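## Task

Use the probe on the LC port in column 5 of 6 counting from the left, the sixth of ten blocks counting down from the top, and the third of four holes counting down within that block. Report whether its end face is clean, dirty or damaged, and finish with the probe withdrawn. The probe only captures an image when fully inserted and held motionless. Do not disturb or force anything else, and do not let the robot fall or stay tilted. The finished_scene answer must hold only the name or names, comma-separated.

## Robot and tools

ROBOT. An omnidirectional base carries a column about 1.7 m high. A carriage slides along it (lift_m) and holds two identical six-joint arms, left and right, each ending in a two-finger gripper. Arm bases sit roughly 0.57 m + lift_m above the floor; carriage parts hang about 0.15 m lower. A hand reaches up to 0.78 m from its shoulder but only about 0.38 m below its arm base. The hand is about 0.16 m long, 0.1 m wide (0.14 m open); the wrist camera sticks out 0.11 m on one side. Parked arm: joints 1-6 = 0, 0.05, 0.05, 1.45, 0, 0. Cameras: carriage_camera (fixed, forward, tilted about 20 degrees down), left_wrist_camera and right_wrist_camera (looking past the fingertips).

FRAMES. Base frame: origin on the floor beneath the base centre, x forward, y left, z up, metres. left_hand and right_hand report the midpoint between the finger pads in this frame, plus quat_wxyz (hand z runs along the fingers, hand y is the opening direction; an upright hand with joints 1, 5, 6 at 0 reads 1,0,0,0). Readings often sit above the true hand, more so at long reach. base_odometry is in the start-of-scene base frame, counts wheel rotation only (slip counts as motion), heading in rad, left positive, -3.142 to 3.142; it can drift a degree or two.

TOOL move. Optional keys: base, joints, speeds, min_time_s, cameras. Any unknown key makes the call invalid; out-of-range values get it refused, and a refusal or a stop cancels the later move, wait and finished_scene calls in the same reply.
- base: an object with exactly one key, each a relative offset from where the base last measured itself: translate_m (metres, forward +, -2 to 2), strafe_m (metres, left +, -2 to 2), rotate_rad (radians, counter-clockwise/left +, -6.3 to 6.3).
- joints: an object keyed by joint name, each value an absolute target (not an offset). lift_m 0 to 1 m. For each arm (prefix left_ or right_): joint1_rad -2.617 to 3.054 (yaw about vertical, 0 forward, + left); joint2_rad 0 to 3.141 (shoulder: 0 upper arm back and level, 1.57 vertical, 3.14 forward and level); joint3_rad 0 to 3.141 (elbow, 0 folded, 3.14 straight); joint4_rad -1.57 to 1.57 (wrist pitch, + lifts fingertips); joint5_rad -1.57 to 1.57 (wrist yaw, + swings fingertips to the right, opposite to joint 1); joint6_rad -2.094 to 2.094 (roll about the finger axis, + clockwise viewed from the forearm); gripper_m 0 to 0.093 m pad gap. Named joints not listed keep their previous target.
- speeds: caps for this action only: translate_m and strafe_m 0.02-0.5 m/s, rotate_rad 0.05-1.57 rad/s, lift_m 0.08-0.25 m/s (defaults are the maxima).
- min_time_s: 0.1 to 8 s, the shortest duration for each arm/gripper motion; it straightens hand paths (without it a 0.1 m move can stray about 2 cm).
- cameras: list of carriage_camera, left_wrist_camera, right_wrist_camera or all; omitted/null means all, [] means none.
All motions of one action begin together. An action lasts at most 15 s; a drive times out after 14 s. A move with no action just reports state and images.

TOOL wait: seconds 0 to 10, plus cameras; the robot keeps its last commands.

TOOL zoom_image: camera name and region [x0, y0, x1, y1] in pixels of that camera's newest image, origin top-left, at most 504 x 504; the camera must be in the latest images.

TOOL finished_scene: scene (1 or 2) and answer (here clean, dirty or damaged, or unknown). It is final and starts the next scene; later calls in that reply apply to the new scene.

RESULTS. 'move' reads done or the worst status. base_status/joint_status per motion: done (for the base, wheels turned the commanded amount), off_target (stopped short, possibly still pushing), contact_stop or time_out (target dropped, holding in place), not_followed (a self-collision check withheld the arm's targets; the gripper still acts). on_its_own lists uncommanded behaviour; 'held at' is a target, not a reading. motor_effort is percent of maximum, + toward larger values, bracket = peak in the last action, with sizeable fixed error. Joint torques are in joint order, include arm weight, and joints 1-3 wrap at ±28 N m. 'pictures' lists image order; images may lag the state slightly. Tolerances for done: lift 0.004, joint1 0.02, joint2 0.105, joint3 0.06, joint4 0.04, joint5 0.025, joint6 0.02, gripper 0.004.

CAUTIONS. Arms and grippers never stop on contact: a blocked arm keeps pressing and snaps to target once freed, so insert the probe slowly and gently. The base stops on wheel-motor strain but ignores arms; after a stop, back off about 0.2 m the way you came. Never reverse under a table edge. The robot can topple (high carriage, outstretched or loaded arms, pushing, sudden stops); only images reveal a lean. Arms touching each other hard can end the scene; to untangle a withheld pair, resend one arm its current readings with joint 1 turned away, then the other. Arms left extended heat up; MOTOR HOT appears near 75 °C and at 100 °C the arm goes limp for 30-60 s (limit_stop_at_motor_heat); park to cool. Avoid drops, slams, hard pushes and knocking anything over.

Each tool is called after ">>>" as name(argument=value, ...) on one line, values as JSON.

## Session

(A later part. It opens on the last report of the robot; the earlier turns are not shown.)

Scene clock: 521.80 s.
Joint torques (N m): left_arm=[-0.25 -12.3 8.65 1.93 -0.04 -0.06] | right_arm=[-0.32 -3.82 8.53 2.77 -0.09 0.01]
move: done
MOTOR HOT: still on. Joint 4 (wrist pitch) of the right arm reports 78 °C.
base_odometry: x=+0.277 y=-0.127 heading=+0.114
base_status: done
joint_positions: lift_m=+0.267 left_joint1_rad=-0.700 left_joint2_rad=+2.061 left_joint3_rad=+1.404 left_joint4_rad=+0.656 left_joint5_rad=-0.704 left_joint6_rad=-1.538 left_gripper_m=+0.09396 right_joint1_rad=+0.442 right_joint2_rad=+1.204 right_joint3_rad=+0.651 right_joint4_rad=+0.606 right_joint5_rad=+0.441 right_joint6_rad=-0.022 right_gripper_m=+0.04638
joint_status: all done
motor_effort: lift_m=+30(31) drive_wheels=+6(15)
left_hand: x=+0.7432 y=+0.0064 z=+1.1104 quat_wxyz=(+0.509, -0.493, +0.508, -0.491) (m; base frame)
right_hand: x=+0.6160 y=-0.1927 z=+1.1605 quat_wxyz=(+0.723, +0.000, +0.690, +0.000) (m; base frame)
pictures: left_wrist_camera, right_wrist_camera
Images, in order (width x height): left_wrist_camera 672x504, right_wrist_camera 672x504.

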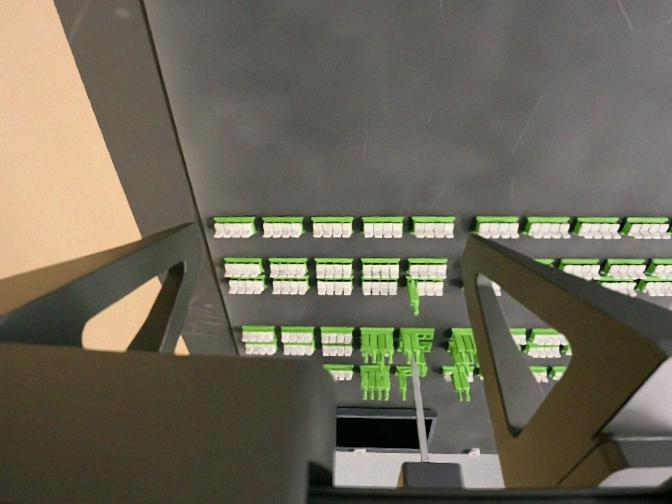

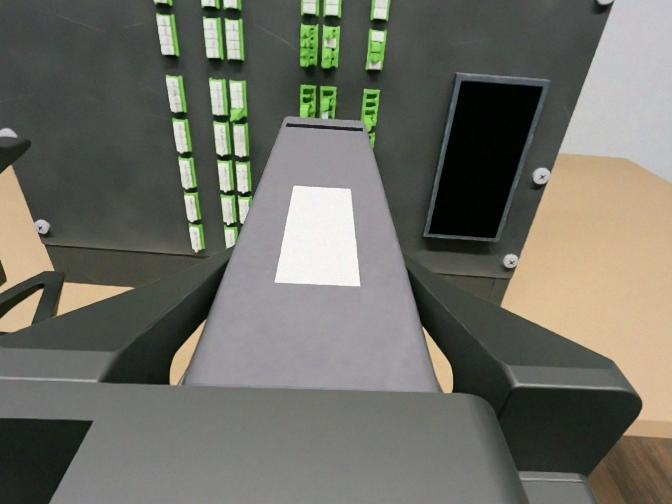

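>>> move(base={"strafe_m": 0.0}, speeds={"strafe_m": 0.02}, cameras=["right_wrist_camera"])

>>> zoom_image(camera="right_wrist_camera", region=[300, 80, 350, 120])

Scene clock: 527.77 s.
Joint torques (N m): left_arm=[-0.13 -12.26 8.44 2.03 0.02 -0.03] | right_arm=[-0.32 -3.79 8.49 2.81 -0.09 0.01]
move: done
MOTOR HOT: still on. Joint 4 (wrist pitch) of the right arm reports 78 °C.
base_odometry: x=+0.277 y=-0.127 heading=+0.113
base_status: done
joint_positions: lift_m=+0.267 left_joint1_rad=-0.700 left_joint2_rad=+2.061 left_joint3_rad=+1.404 left_joint4_rad=+0.656 left_joint5_rad=-0.704 left_joint6_rad=-1.538 left_gripper_m=+0.09396 right_joint1_rad=+0.442 right_joint2_rad=+1.204 right_joint3_rad=+0.651 right_joint4_rad=+0.606 right_joint5_rad=+0.441 right_joint6_rad=-0.022 right_gripper_m=+0.04638
joint_status: not commanded
motor_effort: lift_m=+30(30) drive_wheels=+7(7)
left_hand: x=+0.7432 y=+0.0064 z=+1.1104 quat_wxyz=(+0.509, -0.493, +0.508, -0.491) (m; base frame)
right_hand: x=+0.6160 y=-0.1927 z=+1.1605 quat_wxyz=(+0.723, +0.000, +0.690, +0.000) (m; base frame)
pictures: right_wrist_camera
Images, in order (width x height): right_wrist_camera 672x504.

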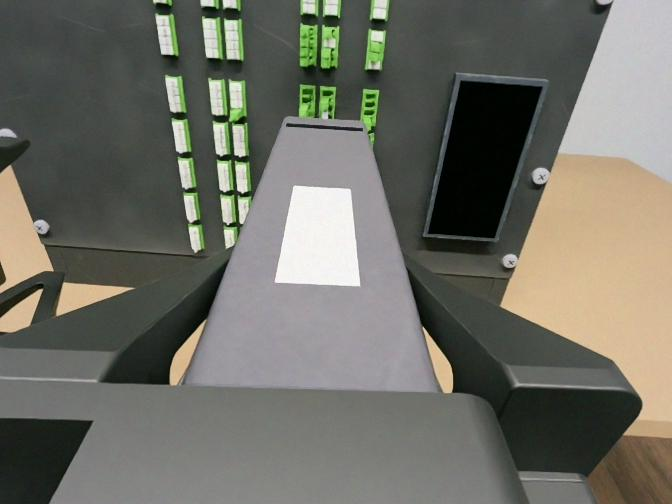

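Scaled by 10.080 from the camera's 672x504 image, which has a finer 960x720 frame.

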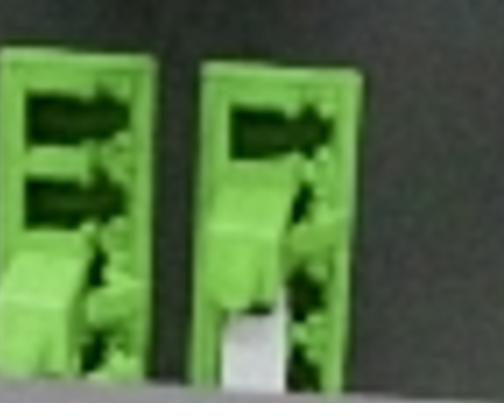

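>>> move(base={"translate_m": 0.002}, speeds={"translate_m": 0.02}, cameras=["right_wrist_camera", "left_wrist_camera"])

>>> zoom_image(camera="right_wrist_camera", region=[300, 80, 350, 120])

>>> zoom_image(camera="left_wrist_camera", region=[390, 325, 440, 375])

Scene clock: 533.13 s.
Joint torques (N m): left_arm=[-0.36 -12.21 8.8 2.04 0.04 -0.05] | right_arm=[-0.43 -3.58 8.64 2.8 -0.14 -0.01]
move: done
MOTOR HOT: still on. Joint 4 (wrist pitch) of the right arm reports 78 °C.
base_odometry: x=+0.279 y=-0.126 heading=+0.113
base_status: done
joint_positions: lift_m=+0.267 left_joint1_rad=-0.700 left_joint2_rad=+2.061 left_joint3_rad=+1.404 left_joint4_rad=+0.656 left_joint5_rad=-0.704 left_joint6_rad=-1.538 left_gripper_m=+0.09396 right_joint1_rad=+0.444 right_joint2_rad=+1.201 right_joint3_rad=+0.650 right_joint4_rad=+0.605 right_joint5_rad=+0.445 right_joint6_rad=-0.022 right_gripper_m=+0.04638
joint_status: not commanded
motor_effort: lift_m=+30(30) drive_wheels=+3(13)
left_hand: x=+0.7432 y=+0.0064 z=+1.1104 quat_wxyz=(+0.509, -0.493, +0.508, -0.491) (m; base frame)
right_hand: x=+0.6152 y=-0.1930 z=+1.1612 quat_wxyz=(+0.724, +0.001, +0.690, +0.000) (m; base frame)
pictures: left_wrist_camera, right_wrist_camera
Images, in order (width x height): left_wrist_camera 672x504, right_wrist_camera 672x504.

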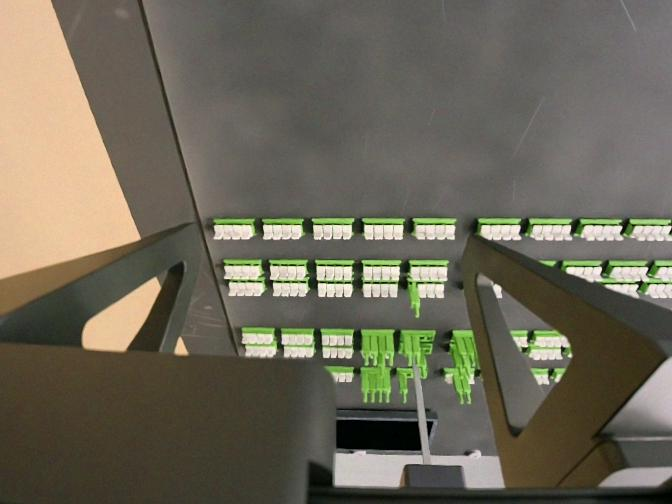

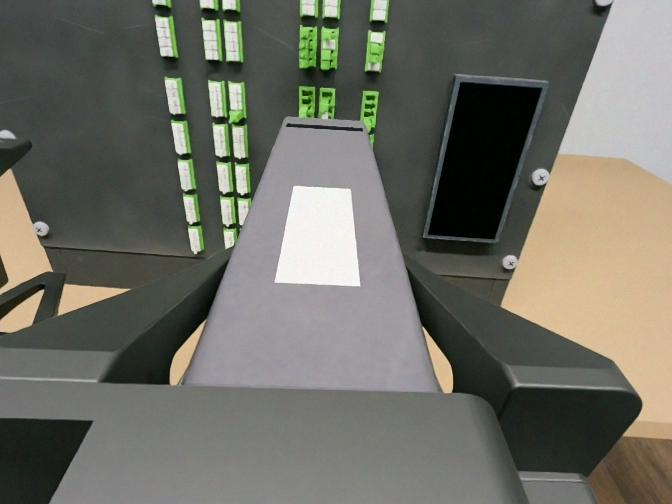

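Scaled by 10.080 from the camera's 672x504 image, which has a finer 960x720 frame.

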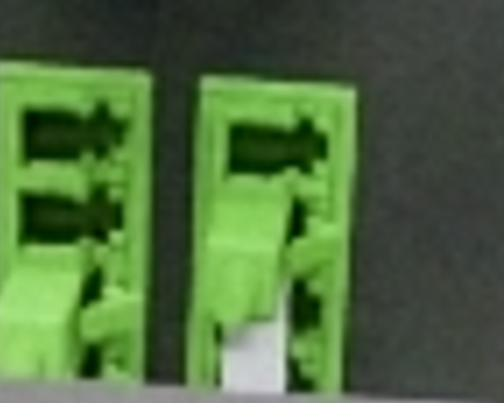

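Scaled by 10.080 from the camera's 672x504 image, which has a finer 960x720 frame.

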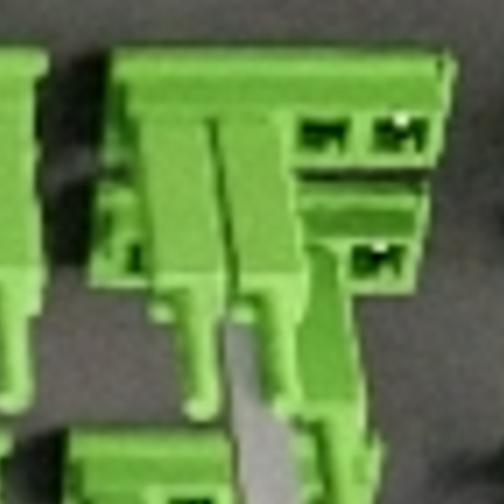

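>>> move(base={"translate_m": -0.003}, speeds={"translate_m": 0.02}, cameras=["right_wrist_camera"])

>>> zoom_image(camera="right_wrist_camera", region=[300, 80, 350, 120])

Scene clock: 539.73 s.
Joint torques (N m): left_arm=[0.05 -12.31 8.81 2.05 0.02 -0.05] | right_arm=[-0.51 -3.66 8.62 2.83 -0.1 0.01]
move: done
MOTOR HOT: still on. Joint 4 (wrist pitch) of the right arm reports 79 °C.
base_odometry: x=+0.276 y=-0.127 heading=+0.113
base_status: done
joint_positions: lift_m=+0.267 left_joint1_rad=-0.701 left_joint2_rad=+2.061 left_joint3_rad=+1.404 left_joint4_rad=+0.656 left_joint5_rad=-0.704 left_joint6_rad=-1.538 left_gripper_m=+0.09396 right_joint1_rad=+0.444 right_joint2_rad=+1.202 right_joint3_rad=+0.650 right_joint4_rad=+0.605 right_joint5_rad=+0.443 right_joint6_rad=-0.022 right_gripper_m=+0.04638
joint_status: not commanded
motor_effort: lift_m=+30(30) drive_wheels=+1(12)
left_hand: x=+0.7430 y=+0.0060 z=+1.1104 quat_wxyz=(+0.509, -0.493, +0.508, -0.491) (m; base frame)
right_hand: x=+0.6154 y=-0.1927 z=+1.1606 quat_wxyz=(+0.724, +0.000, +0.690, +0.000) (m; base frame)
pictures: right_wrist_camera
Images, in order (width x height): right_wrist_camera 672x504.

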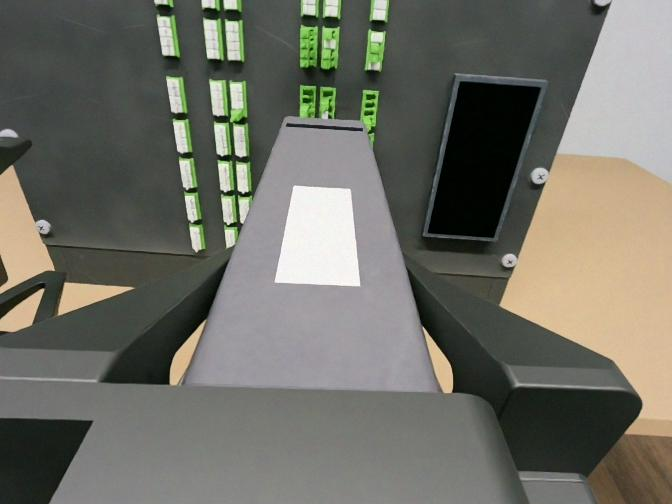

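Scaled by 10.080 from the camera's 672x504 image, which has a finer 960x720 frame.

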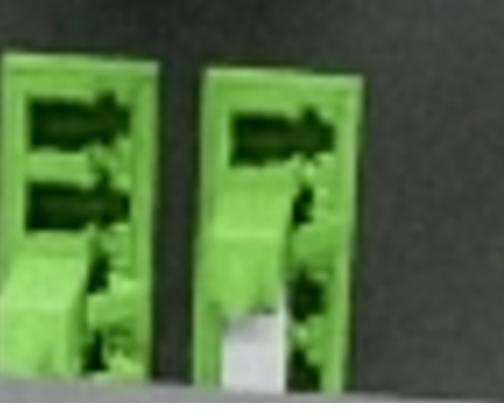

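>>> move(joints={"lift_m": 0.2666}, cameras=["right_wrist_camera"])

>>> zoom_image(camera="right_wrist_camera", region=[300, 80, 350, 120])

Scene clock: 544.93 s.
Joint torques (N m): left_arm=[-0.29 -12.4 8.7 1.99 -0.01 -0.04] | right_arm=[-0.49 -3.67 8.58 2.79 -0.12 -0.01]
move: done
MOTOR HOT: still on. Joint 4 (wrist pitch) of the right arm reports 79 °C.
base_odometry: x=+0.276 y=-0.127 heading=+0.113
base_status: not commanded
joint_positions: lift_m=+0.267 left_joint1_rad=-0.701 left_joint2_rad=+2.061 left_joint3_rad=+1.404 left_joint4_rad=+0.656 left_joint5_rad=-0.704 left_joint6_rad=-1.538 left_gripper_m=+0.09396 right_joint1_rad=+0.444 right_joint2_rad=+1.202 right_joint3_rad=+0.650 right_joint4_rad=+0.605 right_joint5_rad=+0.443 right_joint6_rad=-0.022 right_gripper_m=+0.04638
joint_status: all done
motor_effort: lift_m=+24(24) drive_wheels=-1(4)
left_hand: x=+0.7430 y=+0.0060 z=+1.1101 quat_wxyz=(+0.509, -0.493, +0.508, -0.491) (m; base frame)
right_hand: x=+0.6154 y=-0.1926 z=+1.1604 quat_wxyz=(+0.724, +0.000, +0.690, +0.000) (m; base frame)
pictures: right_wrist_camera
Images, in order (width x height): right_wrist_camera 672x504.

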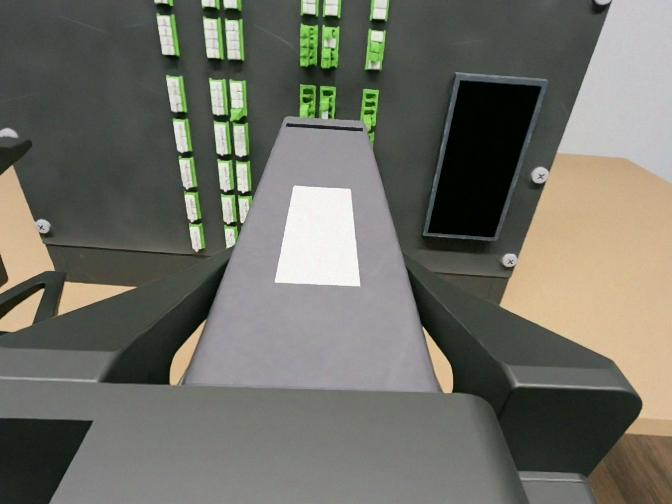

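Scaled by 10.080 from the camera's 672x504 image, which has a finer 960x720 frame.

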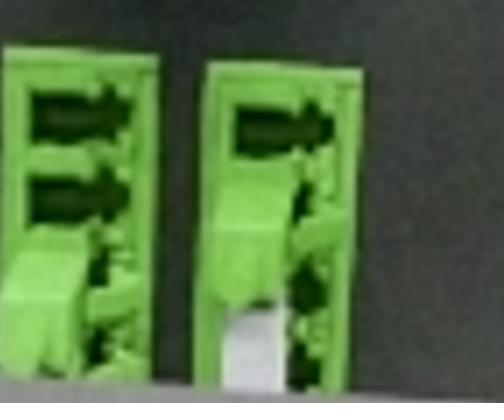

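>>> move(joints={"lift_m": 0.2662}, cameras=[])

>>> move(base={"translate_m": 0.002}, speeds={"translate_m": 0.02}, cameras=["right_wrist_camera"])

>>> zoom_image(camera="right_wrist_camera", region=[300, 80, 350, 120])

Scene clock: 548.20 s.
Joint torques (N m): left_arm=[-0.02 -12.38 8.65 2.02 -0.1 -0.05] | right_arm=[-0.47 -3.7 8.57 2.82 -0.1 -0.02]
move: done
MOTOR HOT: still on. Joint 4 (wrist pitch) of the right arm reports 79 °C.
base_odometry: x=+0.276 y=-0.127 heading=+0.113
base_status: not commanded
joint_positions: lift_m=+0.267 left_joint1_rad=-0.701 left_joint2_rad=+2.061 left_joint3_rad=+1.404 left_joint4_rad=+0.656 left_joint5_rad=-0.704 left_joint6_rad=-1.538 left_gripper_m=+0.09396 right_joint1_rad=+0.444 right_joint2_rad=+1.202 right_joint3_rad=+0.650 right_joint4_rad=+0.605 right_joint5_rad=+0.443 right_joint6_rad=-0.022 right_gripper_m=+0.04638
joint_status: all done
motor_effort: lift_m=+22(22) drive_wheels=+0(3)
left_hand: x=+0.7430 y=+0.0060 z=+1.1099 quat_wxyz=(+0.509, -0.493, +0.508, -0.491) (m; base frame)
right_hand: x=+0.6154 y=-0.1926 z=+1.1601 quat_wxyz=(+0.724, +0.000, +0.690, +0.000) (m; base frame)
pictures: none
No camera images: "cameras" was empty.

Scene clock: 548.80 s.
Joint torques (N m): left_arm=[-0.08 -12.36 8.5 2 -0.02 0] | right_arm=[-0.42 -3.78 8.59 2.75 -0.11 0]
move: done
MOTOR HOT: still on. Joint 4 (wrist pitch) of the right arm reports 79 °C.
base_odometry: x=+0.278 y=-0.127 heading=+0.113
base_status: done
joint_positions: lift_m=+0.267 left_joint1_rad=-0.701 left_joint2_rad=+2.061 left_joint3_rad=+1.404 left_joint4_rad=+0.656 left_joint5_rad=-0.704 left_joint6_rad=-1.538 left_gripper_m=+0.09396 right_joint1_rad=+0.444 right_joint2_rad=+1.204 right_joint3_rad=+0.650 right_joint4_rad=+0.606 right_joint5_rad=+0.442 right_joint6_rad=-0.022 right_gripper_m=+0.04638
joint_status: not commanded
motor_effort: lift_m=+22(22) drive_wheels=-3(11)
left_hand: x=+0.7430 y=+0.0060 z=+1.1097 quat_wxyz=(+0.509, -0.493, +0.508, -0.491) (m; base frame)
right_hand: x=+0.6157 y=-0.1924 z=+1.1598 quat_wxyz=(+0.724, +0.000, +0.690, +0.000) (m; base frame)
pictures: right_wrist_camera
Images, in order (width x height): right_wrist_camera 672x504.

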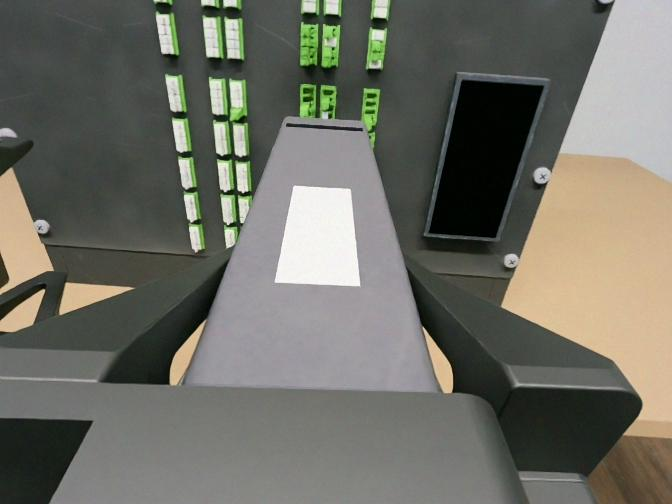

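Scaled by 10.080 from the camera's 672x504 image, which has a finer 960x720 frame.

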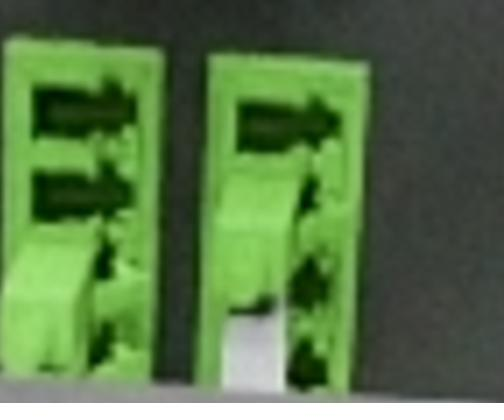

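>>> move(base={"strafe_m": 0.0}, speeds={"strafe_m": 0.02}, cameras=["right_wrist_camera", "left_wrist_camera"])

>>> zoom_image(camera="right_wrist_camera", region=[300, 80, 350, 120])

>>> zoom_image(camera="left_wrist_camera", region=[390, 325, 440, 375])

Scene clock: 555.63 s.
Joint torques (N m): left_arm=[-0.31 -12.56 8.59 1.99 0 -0.04] | right_arm=[-0.51 -3.73 8.59 2.79 -0.09 -0.01]
move: done
MOTOR HOT: still on. Joint 4 (wrist pitch) of the right arm reports 79 °C.
base_odometry: x=+0.278 y=-0.127 heading=+0.113
base_status: done
joint_positions: lift_m=+0.267 left_joint1_rad=-0.701 left_joint2_rad=+2.061 left_joint3_rad=+1.404 left_joint4_rad=+0.656 left_joint5_rad=-0.704 left_joint6_rad=-1.538 left_gripper_m=+0.09396 right_joint1_rad=+0.444 right_joint2_rad=+1.204 right_joint3_rad=+0.650 right_joint4_rad=+0.606 right_joint5_rad=+0.442 right_joint6_rad=-0.022 right_gripper_m=+0.04638
joint_status: not commanded
motor_effort: lift_m=+22(22) drive_wheels=-1(2)
left_hand: x=+0.7430 y=+0.0060 z=+1.1097 quat_wxyz=(+0.509, -0.493, +0.508, -0.491) (m; base frame)
right_hand: x=+0.6157 y=-0.1924 z=+1.1598 quat_wxyz=(+0.724, +0.000, +0.690, +0.000) (m; base frame)
pictures: left_wrist_camera, right_wrist_camera
Images, in order (width x height): left_wrist_camera 672x504, right_wrist_camera 672x504.

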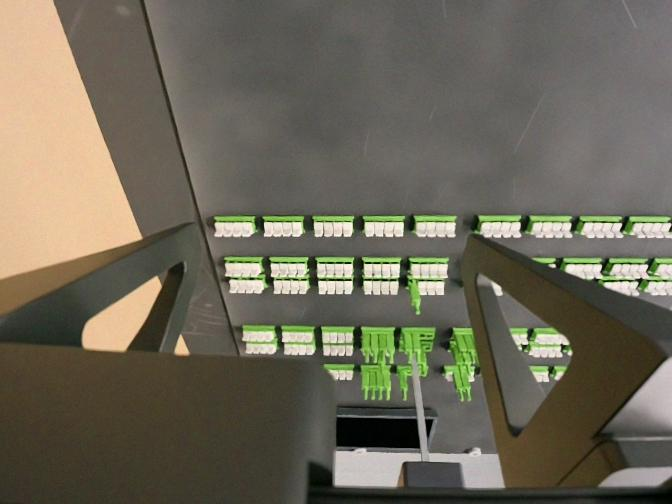

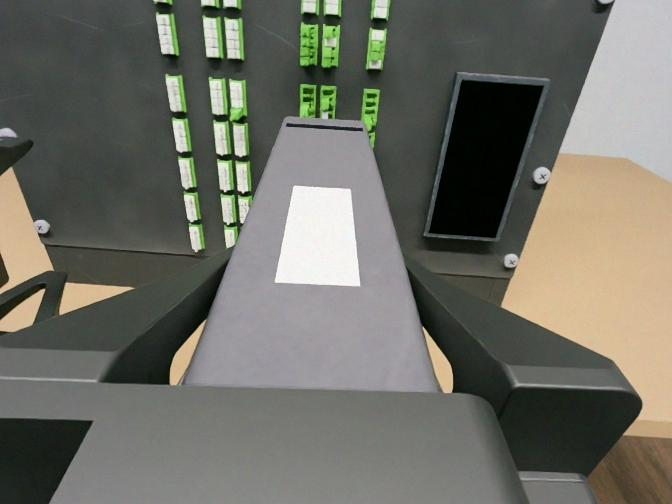

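Scaled by 10.080 from the camera's 672x504 image, which has a finer 960x720 frame.

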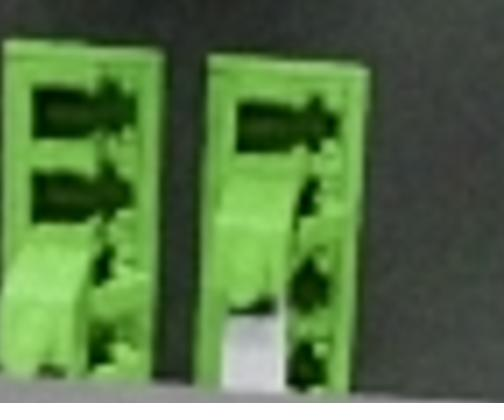

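Scaled by 10.080 from the camera's 672x504 image, which has a finer 960x720 frame.

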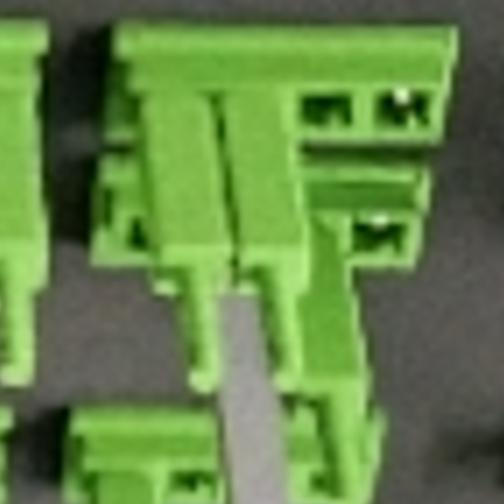

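>>> move(base={"strafe_m": -0.0005}, speeds={"strafe_m": 0.02}, joints={"lift_m": 0.2664}, cameras=["right_wrist_camera"])

>>> zoom_image(camera="right_wrist_camera", region=[300, 80, 350, 120])

Scene clock: 559.73 s.
Joint torques (N m): left_arm=[-0.31 -12.01 8.61 2.03 -0.02 -0.03] | right_arm=[-0.49 -3.75 8.65 2.79 -0.11 0]
move: done
MOTOR HOT: still on. Joint 4 (wrist pitch) of the right arm reports 79 °C.
base_odometry: x=+0.278 y=-0.127 heading=+0.113
base_status: done
joint_positions: lift_m=+0.267 left_joint1_rad=-0.701 left_joint2_rad=+2.061 left_joint3_rad=+1.404 left_joint4_rad=+0.656 left_joint5_rad=-0.704 left_joint6_rad=-1.538 left_gripper_m=+0.09396 right_joint1_rad=+0.444 right_joint2_rad=+1.204 right_joint3_rad=+0.650 right_joint4_rad=+0.606 right_joint5_rad=+0.442 right_joint6_rad=-0.022 right_gripper_m=+0.04638
joint_status: all done
motor_effort: lift_m=+24(24) drive_wheels=-2(5)
left_hand: x=+0.7430 y=+0.0060 z=+1.1097 quat_wxyz=(+0.509, -0.493, +0.508, -0.491) (m; base frame)
right_hand: x=+0.6157 y=-0.1924 z=+1.1598 quat_wxyz=(+0.724, +0.000, +0.690, +0.001) (m; base frame)
pictures: right_wrist_camera
Images, in order (width x height): right_wrist_camera 672x504.

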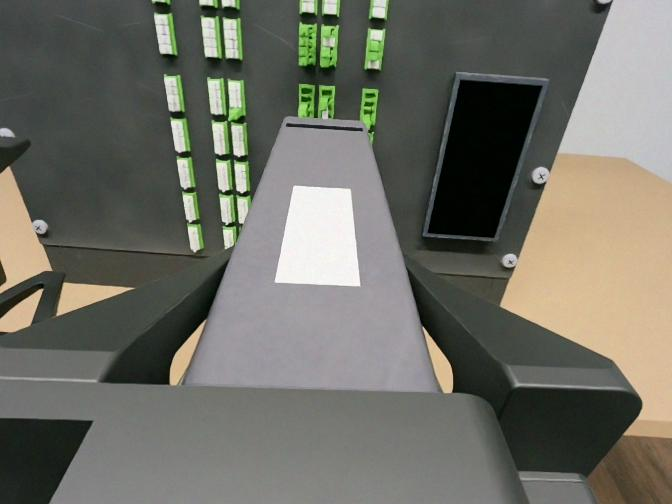

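Scaled by 10.080 from the camera's 672x504 image, which has a finer 960x720 frame.

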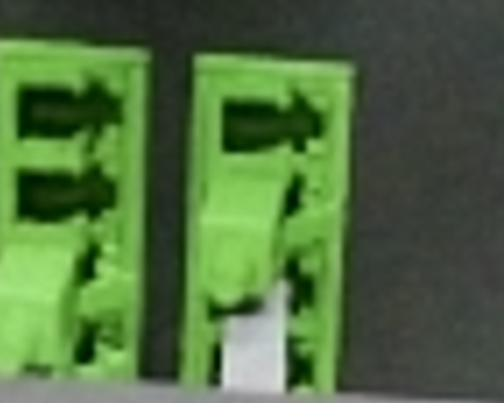

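>>> move(base={"strafe_m": 0.0005}, speeds={"strafe_m": 0.02}, cameras=["right_wrist_camera"])

>>> zoom_image(camera="right_wrist_camera", region=[300, 80, 350, 120])

Scene clock: 564.80 s.
Joint torques (N m): left_arm=[0.1 -12.21 8.96 1.95 -0.02 -0.03] | right_arm=[-0.42 -3.84 8.61 2.78 -0.09 0.01]
move: done
MOTOR HOT: still on. Joint 4 (wrist pitch) of the right arm reports 79 °C.
base_odometry: x=+0.278 y=-0.126 heading=+0.113
base_status: done
joint_positions: lift_m=+0.267 left_joint1_rad=-0.701 left_joint2_rad=+2.061 left_joint3_rad=+1.404 left_joint4_rad=+0.656 left_joint5_rad=-0.704 left_joint6_rad=-1.538 left_gripper_m=+0.09396 right_joint1_rad=+0.444 right_joint2_rad=+1.204 right_joint3_rad=+0.650 right_joint4_rad=+0.606 right_joint5_rad=+0.441 right_joint6_rad=-0.022 right_gripper_m=+0.04638
joint_status: not commanded
motor_effort: lift_m=+24(24) drive_wheels=+2(6)
left_hand: x=+0.7430 y=+0.0060 z=+1.1097 quat_wxyz=(+0.509, -0.493, +0.508, -0.491) (m; base frame)
right_hand: x=+0.6157 y=-0.1922 z=+1.1598 quat_wxyz=(+0.724, +0.000, +0.690, +0.001) (m; base frame)
pictures: right_wrist_camera
Images, in order (width x height): right_wrist_camera 672x504.

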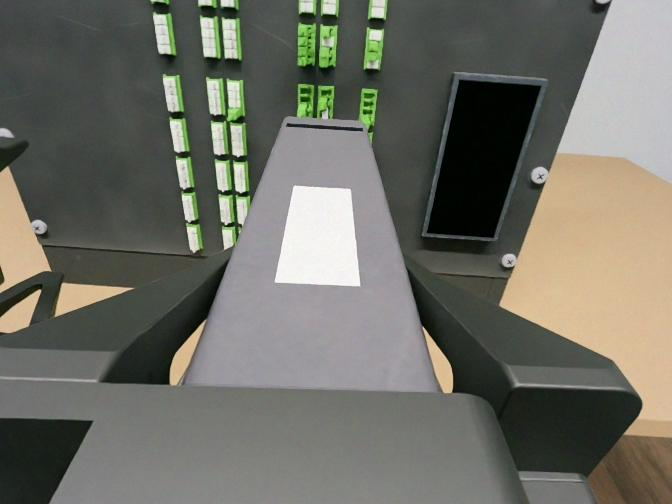

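Scaled by 10.080 from the camera's 672x504 image, which has a finer 960x720 frame.

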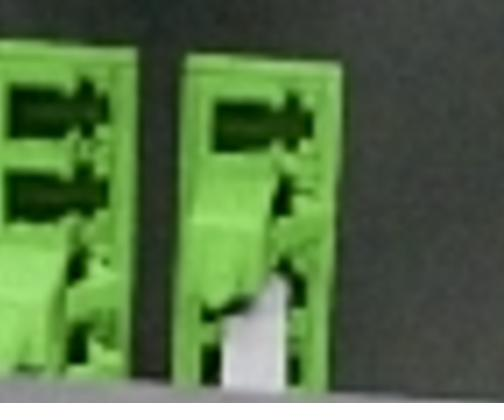

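>>> move(base={"strafe_m": 0.001}, speeds={"strafe_m": 0.02}, cameras=["right_wrist_camera"])

>>> zoom_image(camera="right_wrist_camera", region=[300, 80, 350, 120])

Scene clock: 568.50 s.
Joint torques (N m): left_arm=[-0.16 -12.21 8.91 2 -0.02 -0.06] | right_arm=[-0.47 -3.79 8.59 2.83 -0.05 -0.02]
move: done
MOTOR HOT: still on. Joint 4 (wrist pitch) of the right arm reports 79 °C.
base_odometry: x=+0.278 y=-0.126 heading=+0.112
base_status: done
joint_positions: lift_m=+0.267 left_joint1_rad=-0.701 left_joint2_rad=+2.061 left_joint3_rad=+1.404 left_joint4_rad=+0.656 left_joint5_rad=-0.704 left_joint6_rad=-1.538 left_gripper_m=+0.09396 right_joint1_rad=+0.444 right_joint2_rad=+1.204 right_joint3_rad=+0.650 right_joint4_rad=+0.606 right_joint5_rad=+0.441 right_joint6_rad=-0.022 right_gripper_m=+0.04638
joint_status: not commanded
motor_effort: lift_m=+24(24) drive_wheels=+7(10)
left_hand: x=+0.7430 y=+0.0060 z=+1.1098 quat_wxyz=(+0.509, -0.493, +0.508, -0.491) (m; base frame)
right_hand: x=+0.6157 y=-0.1921 z=+1.1598 quat_wxyz=(+0.724, -0.001, +0.690, +0.001) (m; base frame)
pictures: right_wrist_camera
Images, in order (width x height): right_wrist_camera 672x504.

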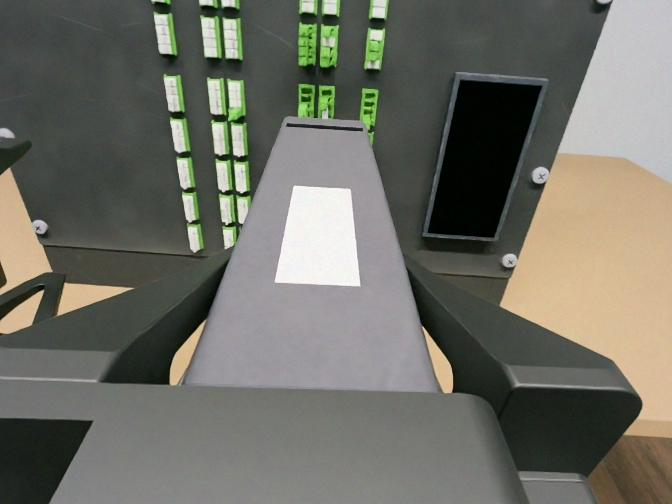

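Scaled by 10.080 from the camera's 672x504 image, which has a finer 960x720 frame.

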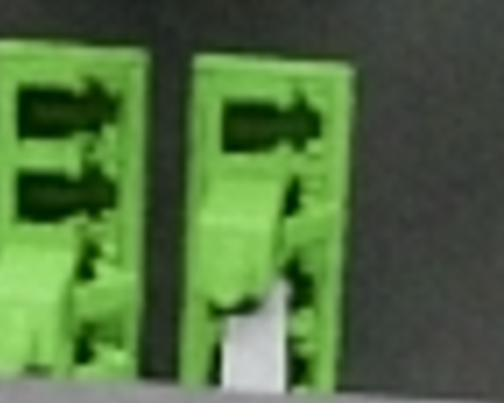

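>>> move(base={"strafe_m": 0.001}, speeds={"strafe_m": 0.02}, cameras=["right_wrist_camera"])

>>> zoom_image(camera="right_wrist_camera", region=[300, 80, 350, 120])

Scene clock: 572.60 s.
Joint torques (N m): left_arm=[0.09 -12.36 8.59 2.07 0.01 -0.06] | right_arm=[-0.49 -3.93 8.61 2.8 -0.07 -0.01]
move: done
MOTOR HOT: still on. Joint 4 (wrist pitch) of the right arm reports 80 °C.
base_odometry: x=+0.278 y=-0.125 heading=+0.111
base_status: done
joint_positions: lift_m=+0.267 left_joint1_rad=-0.701 left_joint2_rad=+2.061 left_joint3_rad=+1.404 left_joint4_rad=+0.656 left_joint5_rad=-0.704 left_joint6_rad=-1.538 left_gripper_m=+0.09396 right_joint1_rad=+0.444 right_joint2_rad=+1.204 right_joint3_rad=+0.650 right_joint4_rad=+0.606 right_joint5_rad=+0.440 right_joint6_rad=-0.022 right_gripper_m=+0.04638
joint_status: not commanded
motor_effort: lift_m=+24(24) drive_wheels=+7(12)
left_hand: x=+0.7430 y=+0.0060 z=+1.1098 quat_wxyz=(+0.509, -0.493, +0.508, -0.491) (m; base frame)
right_hand: x=+0.6157 y=-0.1920 z=+1.1598 quat_wxyz=(+0.724, -0.001, +0.690, +0.001) (m; base frame)
pictures: right_wrist_camera
Images, in order (width x height): right_wrist_camera 672x504.

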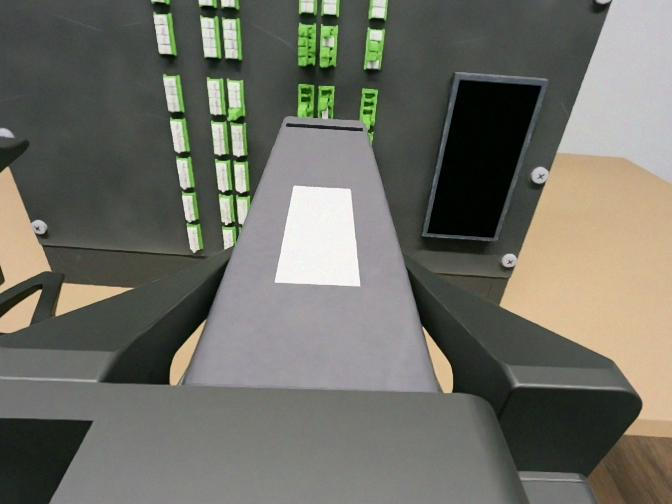

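Scaled by 10.080 from the camera's 672x504 image, which has a finer 960x720 frame.

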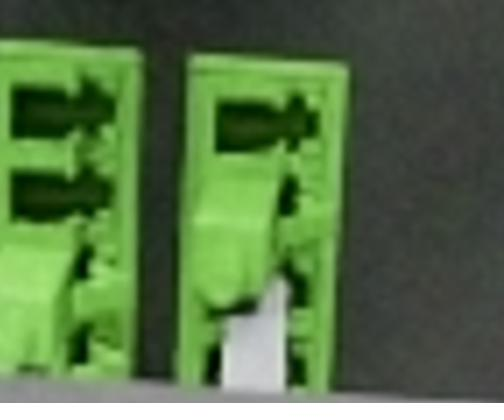

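>>> move(base={"rotate_rad": 0.0015}, speeds={"rotate_rad": 0.05}, cameras=["right_wrist_camera"])

>>> zoom_image(camera="right_wrist_camera", region=[300, 80, 350, 120])

Scene clock: 576.70 s.
Joint torques (N m): left_arm=[-0.02 -12.1 8.81 2.03 -0.06 -0.07] | right_arm=[-0.49 -3.66 8.58 2.79 -0.09 -0.01]
move: done
MOTOR HOT: still on. Joint 4 (wrist pitch) of the right arm reports 80 °C.
base_odometry: x=+0.278 y=-0.125 heading=+0.112
base_status: done
joint_positions: lift_m=+0.267 left_joint1_rad=-0.701 left_joint2_rad=+2.061 left_joint3_rad=+1.404 left_joint4_rad=+0.656 left_joint5_rad=-0.704 left_joint6_rad=-1.538 left_gripper_m=+0.09396 right_joint1_rad=+0.444 right_joint2_rad=+1.204 right_joint3_rad=+0.650 right_joint4_rad=+0.606 right_joint5_rad=+0.441 right_joint6_rad=-0.022 right_gripper_m=+0.04638
joint_status: not commanded
motor_effort: lift_m=+24(24) drive_wheels=+10(11)
left_hand: x=+0.7430 y=+0.0060 z=+1.1098 quat_wxyz=(+0.509, -0.493, +0.508, -0.491) (m; base frame)
right_hand: x=+0.6157 y=-0.1921 z=+1.1598 quat_wxyz=(+0.724, -0.001, +0.690, +0.001) (m; base frame)
pictures: right_wrist_camera
Images, in order (width x height): right_wrist_camera 672x504.

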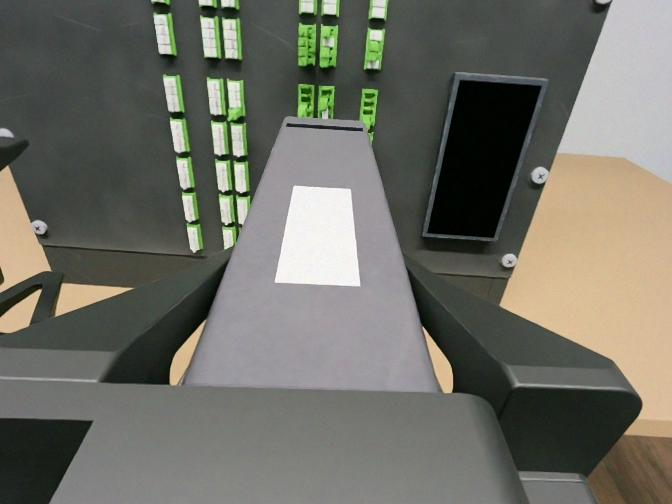

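Scaled by 10.080 from the camera's 672x504 image, which has a finer 960x720 frame.

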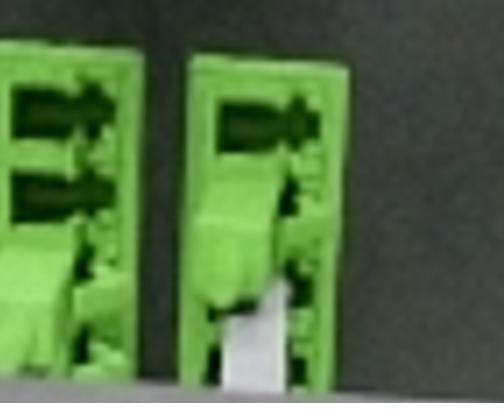

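>>> move(base={"rotate_rad": 0.0025}, speeds={"rotate_rad": 0.05}, cameras=["right_wrist_camera"])

>>> zoom_image(camera="right_wrist_camera", region=[300, 80, 350, 120])

Scene clock: 581.23 s.
Joint torques (N m): left_arm=[-0.03 -12.25 8.69 1.98 -0.05 -0.08] | right_arm=[-0.5 -3.67 8.59 2.79 -0.11 -0.01]
move: done
MOTOR HOT: still on. Joint 4 (wrist pitch) of the right arm reports 80 °C.
base_odometry: x=+0.278 y=-0.125 heading=+0.113
base_status: done
joint_positions: lift_m=+0.267 left_joint1_rad=-0.701 left_joint2_rad=+2.061 left_joint3_rad=+1.404 left_joint4_rad=+0.656 left_joint5_rad=-0.704 left_joint6_rad=-1.538 left_gripper_m=+0.09396 right_joint1_rad=+0.444 right_joint2_rad=+1.204 right_joint3_rad=+0.650 right_joint4_rad=+0.606 right_joint5_rad=+0.445 right_joint6_rad=-0.022 right_gripper_m=+0.04638
joint_status: not commanded
motor_effort: lift_m=+24(24) drive_wheels=+14(17)
left_hand: x=+0.7430 y=+0.0060 z=+1.1098 quat_wxyz=(+0.509, -0.493, +0.508, -0.491) (m; base frame)
right_hand: x=+0.6157 y=-0.1929 z=+1.1598 quat_wxyz=(+0.724, +0.001, +0.690, +0.000) (m; base frame)
pictures: right_wrist_camera
Images, in order (width x height): right_wrist_camera 672x504.

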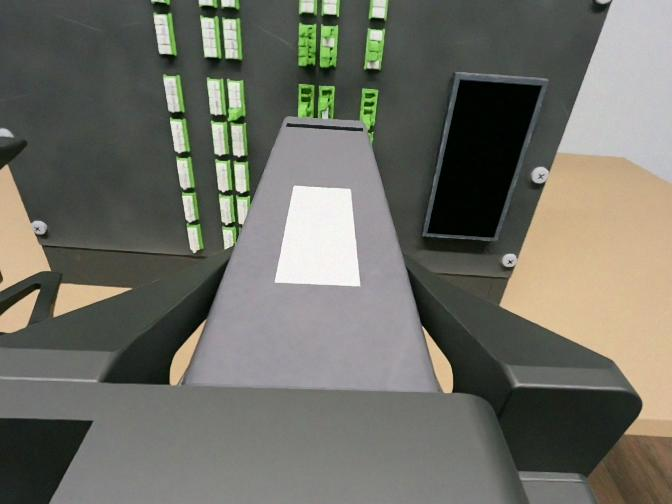

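Scaled by 10.080 from the camera's 672x504 image, which has a finer 960x720 frame.

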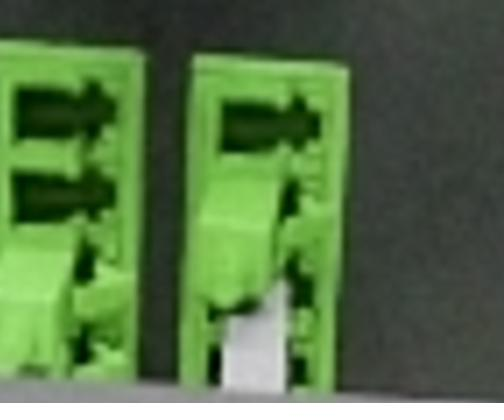

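>>> move(base={"translate_m": -0.002}, speeds={"translate_m": 0.02}, cameras=["right_wrist_camera"])

>>> zoom_image(camera="right_wrist_camera", region=[300, 80, 350, 120])

Scene clock: 587.20 s.
Joint torques (N m): left_arm=[0.2 -12.22 8.59 2.02 -0.01 -0.04] | right_arm=[-0.49 -3.78 8.58 2.77 -0.09 0]
move: done
MOTOR HOT: still on. Joint 4 (wrist pitch) of the right arm reports 80 °C.
base_odometry: x=+0.276 y=-0.126 heading=+0.112
base_status: done
joint_positions: lift_m=+0.267 left_joint1_rad=-0.702 left_joint2_rad=+2.061 left_joint3_rad=+1.404 left_joint4_rad=+0.656 left_joint5_rad=-0.704 left_joint6_rad=-1.538 left_gripper_m=+0.09396 right_joint1_rad=+0.444 right_joint2_rad=+1.204 right_joint3_rad=+0.650 right_joint4_rad=+0.606 right_joint5_rad=+0.442 right_joint6_rad=-0.022 right_gripper_m=+0.04638
joint_status: not commanded
motor_effort: lift_m=+24(24) drive_wheels=+8(16)
left_hand: x=+0.7429 y=+0.0057 z=+1.1098 quat_wxyz=(+0.508, -0.492, +0.508, -0.491) (m; base frame)
right_hand: x=+0.6157 y=-0.1924 z=+1.1597 quat_wxyz=(+0.723, +0.000, +0.690, +0.000) (m; base frame)
pictures: right_wrist_camera
Images, in order (width x height): right_wrist_camera 672x504.

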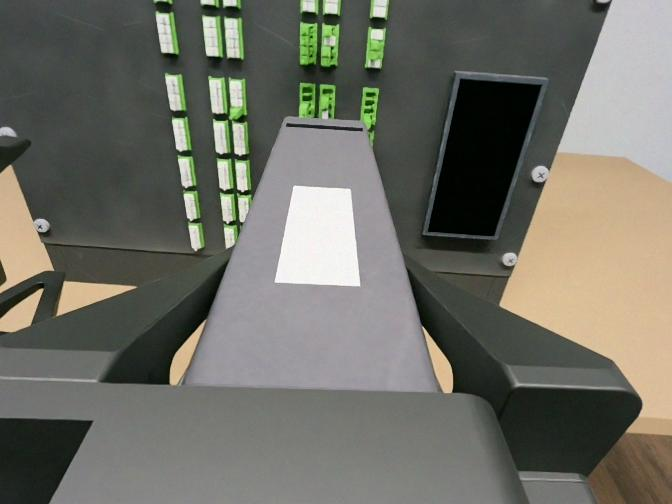

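Scaled by 10.080 from the camera's 672x504 image, which has a finer 960x720 frame.

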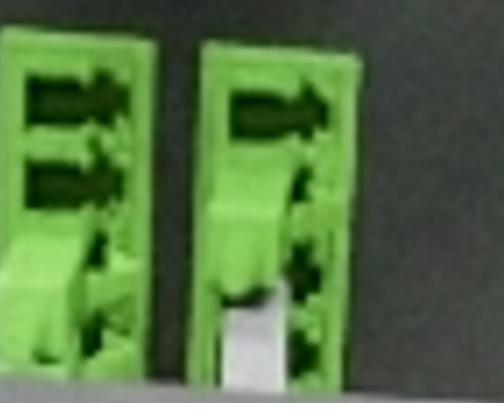

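>>> move(joints={"lift_m": 0.2669}, cameras=[])

>>> move(base={"translate_m": 0.002}, speeds={"translate_m": 0.02}, cameras=["right_wrist_camera", "left_wrist_camera"])

>>> zoom_image(camera="right_wrist_camera", region=[300, 80, 350, 120])

>>> zoom_image(camera="left_wrist_camera", region=[390, 325, 440, 375])

Scene clock: 591.53 s.
Joint torques (N m): left_arm=[-0.13 -12.27 8.72 2.06 -0.01 0] | right_arm=[-0.42 -3.78 8.66 2.81 -0.09 0.02]
move: done
MOTOR HOT: still on. Joint 4 (wrist pitch) of the right arm reports 80 °C.
base_odometry: x=+0.276 y=-0.126 heading=+0.112
base_status: not commanded
joint_positions: lift_m=+0.267 left_joint1_rad=-0.702 left_joint2_rad=+2.061 left_joint3_rad=+1.404 left_joint4_rad=+0.656 left_joint5_rad=-0.704 left_joint6_rad=-1.538 left_gripper_m=+0.09396 right_joint1_rad=+0.444 right_joint2_rad=+1.204 right_joint3_rad=+0.650 right_joint4_rad=+0.606 right_joint5_rad=+0.442 right_joint6_rad=-0.022 right_gripper_m=+0.04638
joint_status: all done
motor_effort: lift_m=+28(29) drive_wheels=+9(12)
left_hand: x=+0.7429 y=+0.0057 z=+1.1098 quat_wxyz=(+0.508, -0.492, +0.508, -0.491) (m; base frame)
right_hand: x=+0.6157 y=-0.1924 z=+1.1597 quat_wxyz=(+0.723, +0.000, +0.690, +0.000) (m; base frame)
pictures: none
No camera images: "cameras" was empty.

Scene clock: 592.13 s.
Joint torques (N m): left_arm=[-0.12 -12.37 8.28 2.01 0 -0.07] | right_arm=[-0.47 -3.67 8.57 2.76 -0.1 0.01]
move: done
MOTOR HOT: still on. Joint 4 (wrist pitch) of the right arm reports 80 °C.
base_odometry: x=+0.278 y=-0.126 heading=+0.112
base_status: done
joint_positions: lift_m=+0.267 left_joint1_rad=-0.702 left_joint2_rad=+2.061 left_joint3_rad=+1.404 left_joint4_rad=+0.656 left_joint5_rad=-0.704 left_joint6_rad=-1.538 left_gripper_m=+0.09396 right_joint1_rad=+0.444 right_joint2_rad=+1.204 right_joint3_rad=+0.650 right_joint4_rad=+0.607 right_joint5_rad=+0.443 right_joint6_rad=-0.022 right_gripper_m=+0.04638
joint_status: not commanded
motor_effort: lift_m=+28(28) drive_wheels=+7(16)
left_hand: x=+0.7429 y=+0.0057 z=+1.1098 quat_wxyz=(+0.508, -0.492, +0.508, -0.491) (m; base frame)
right_hand: x=+0.6157 y=-0.1926 z=+1.1600 quat_wxyz=(+0.724, +0.000, +0.690, +0.000) (m; base frame)
pictures: left_wrist_camera, right_wrist_camera
Images, in order (width x height): left_wrist_camera 672x504, right_wrist_camera 672x504.

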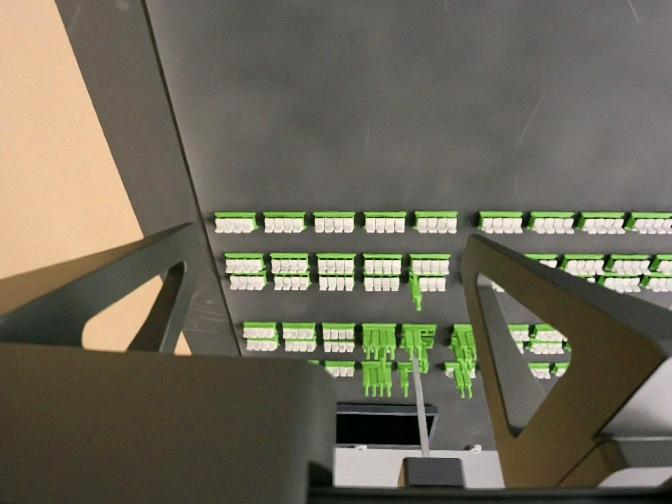

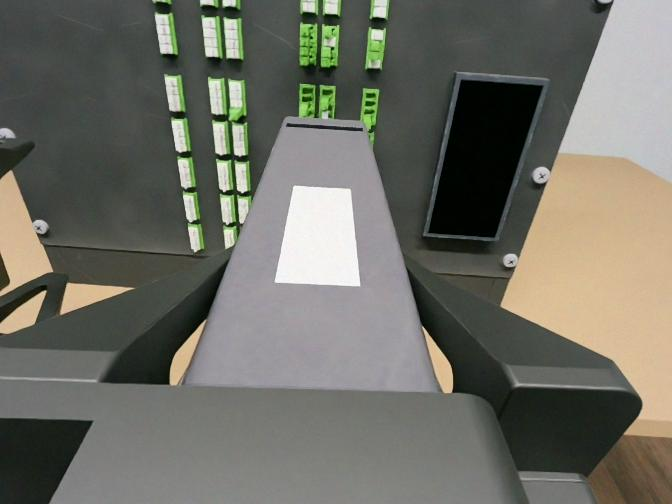

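Scaled by 10.080 from the camera's 672x504 image, which has a finer 960x720 frame.

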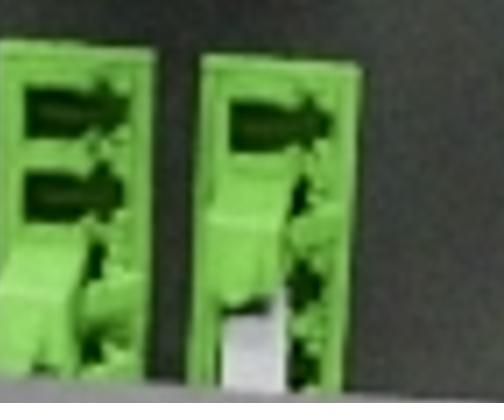

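Scaled by 10.080 from the camera's 672x504 image, which has a finer 960x720 frame.

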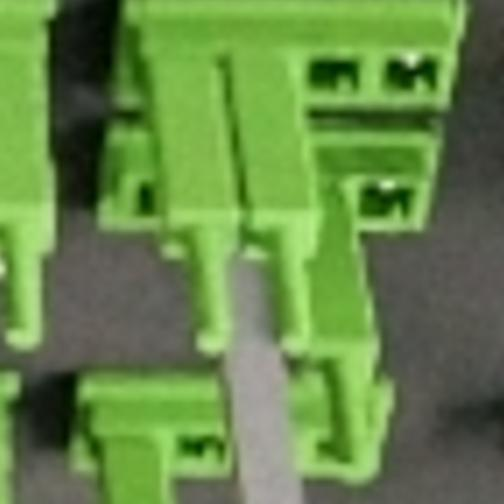

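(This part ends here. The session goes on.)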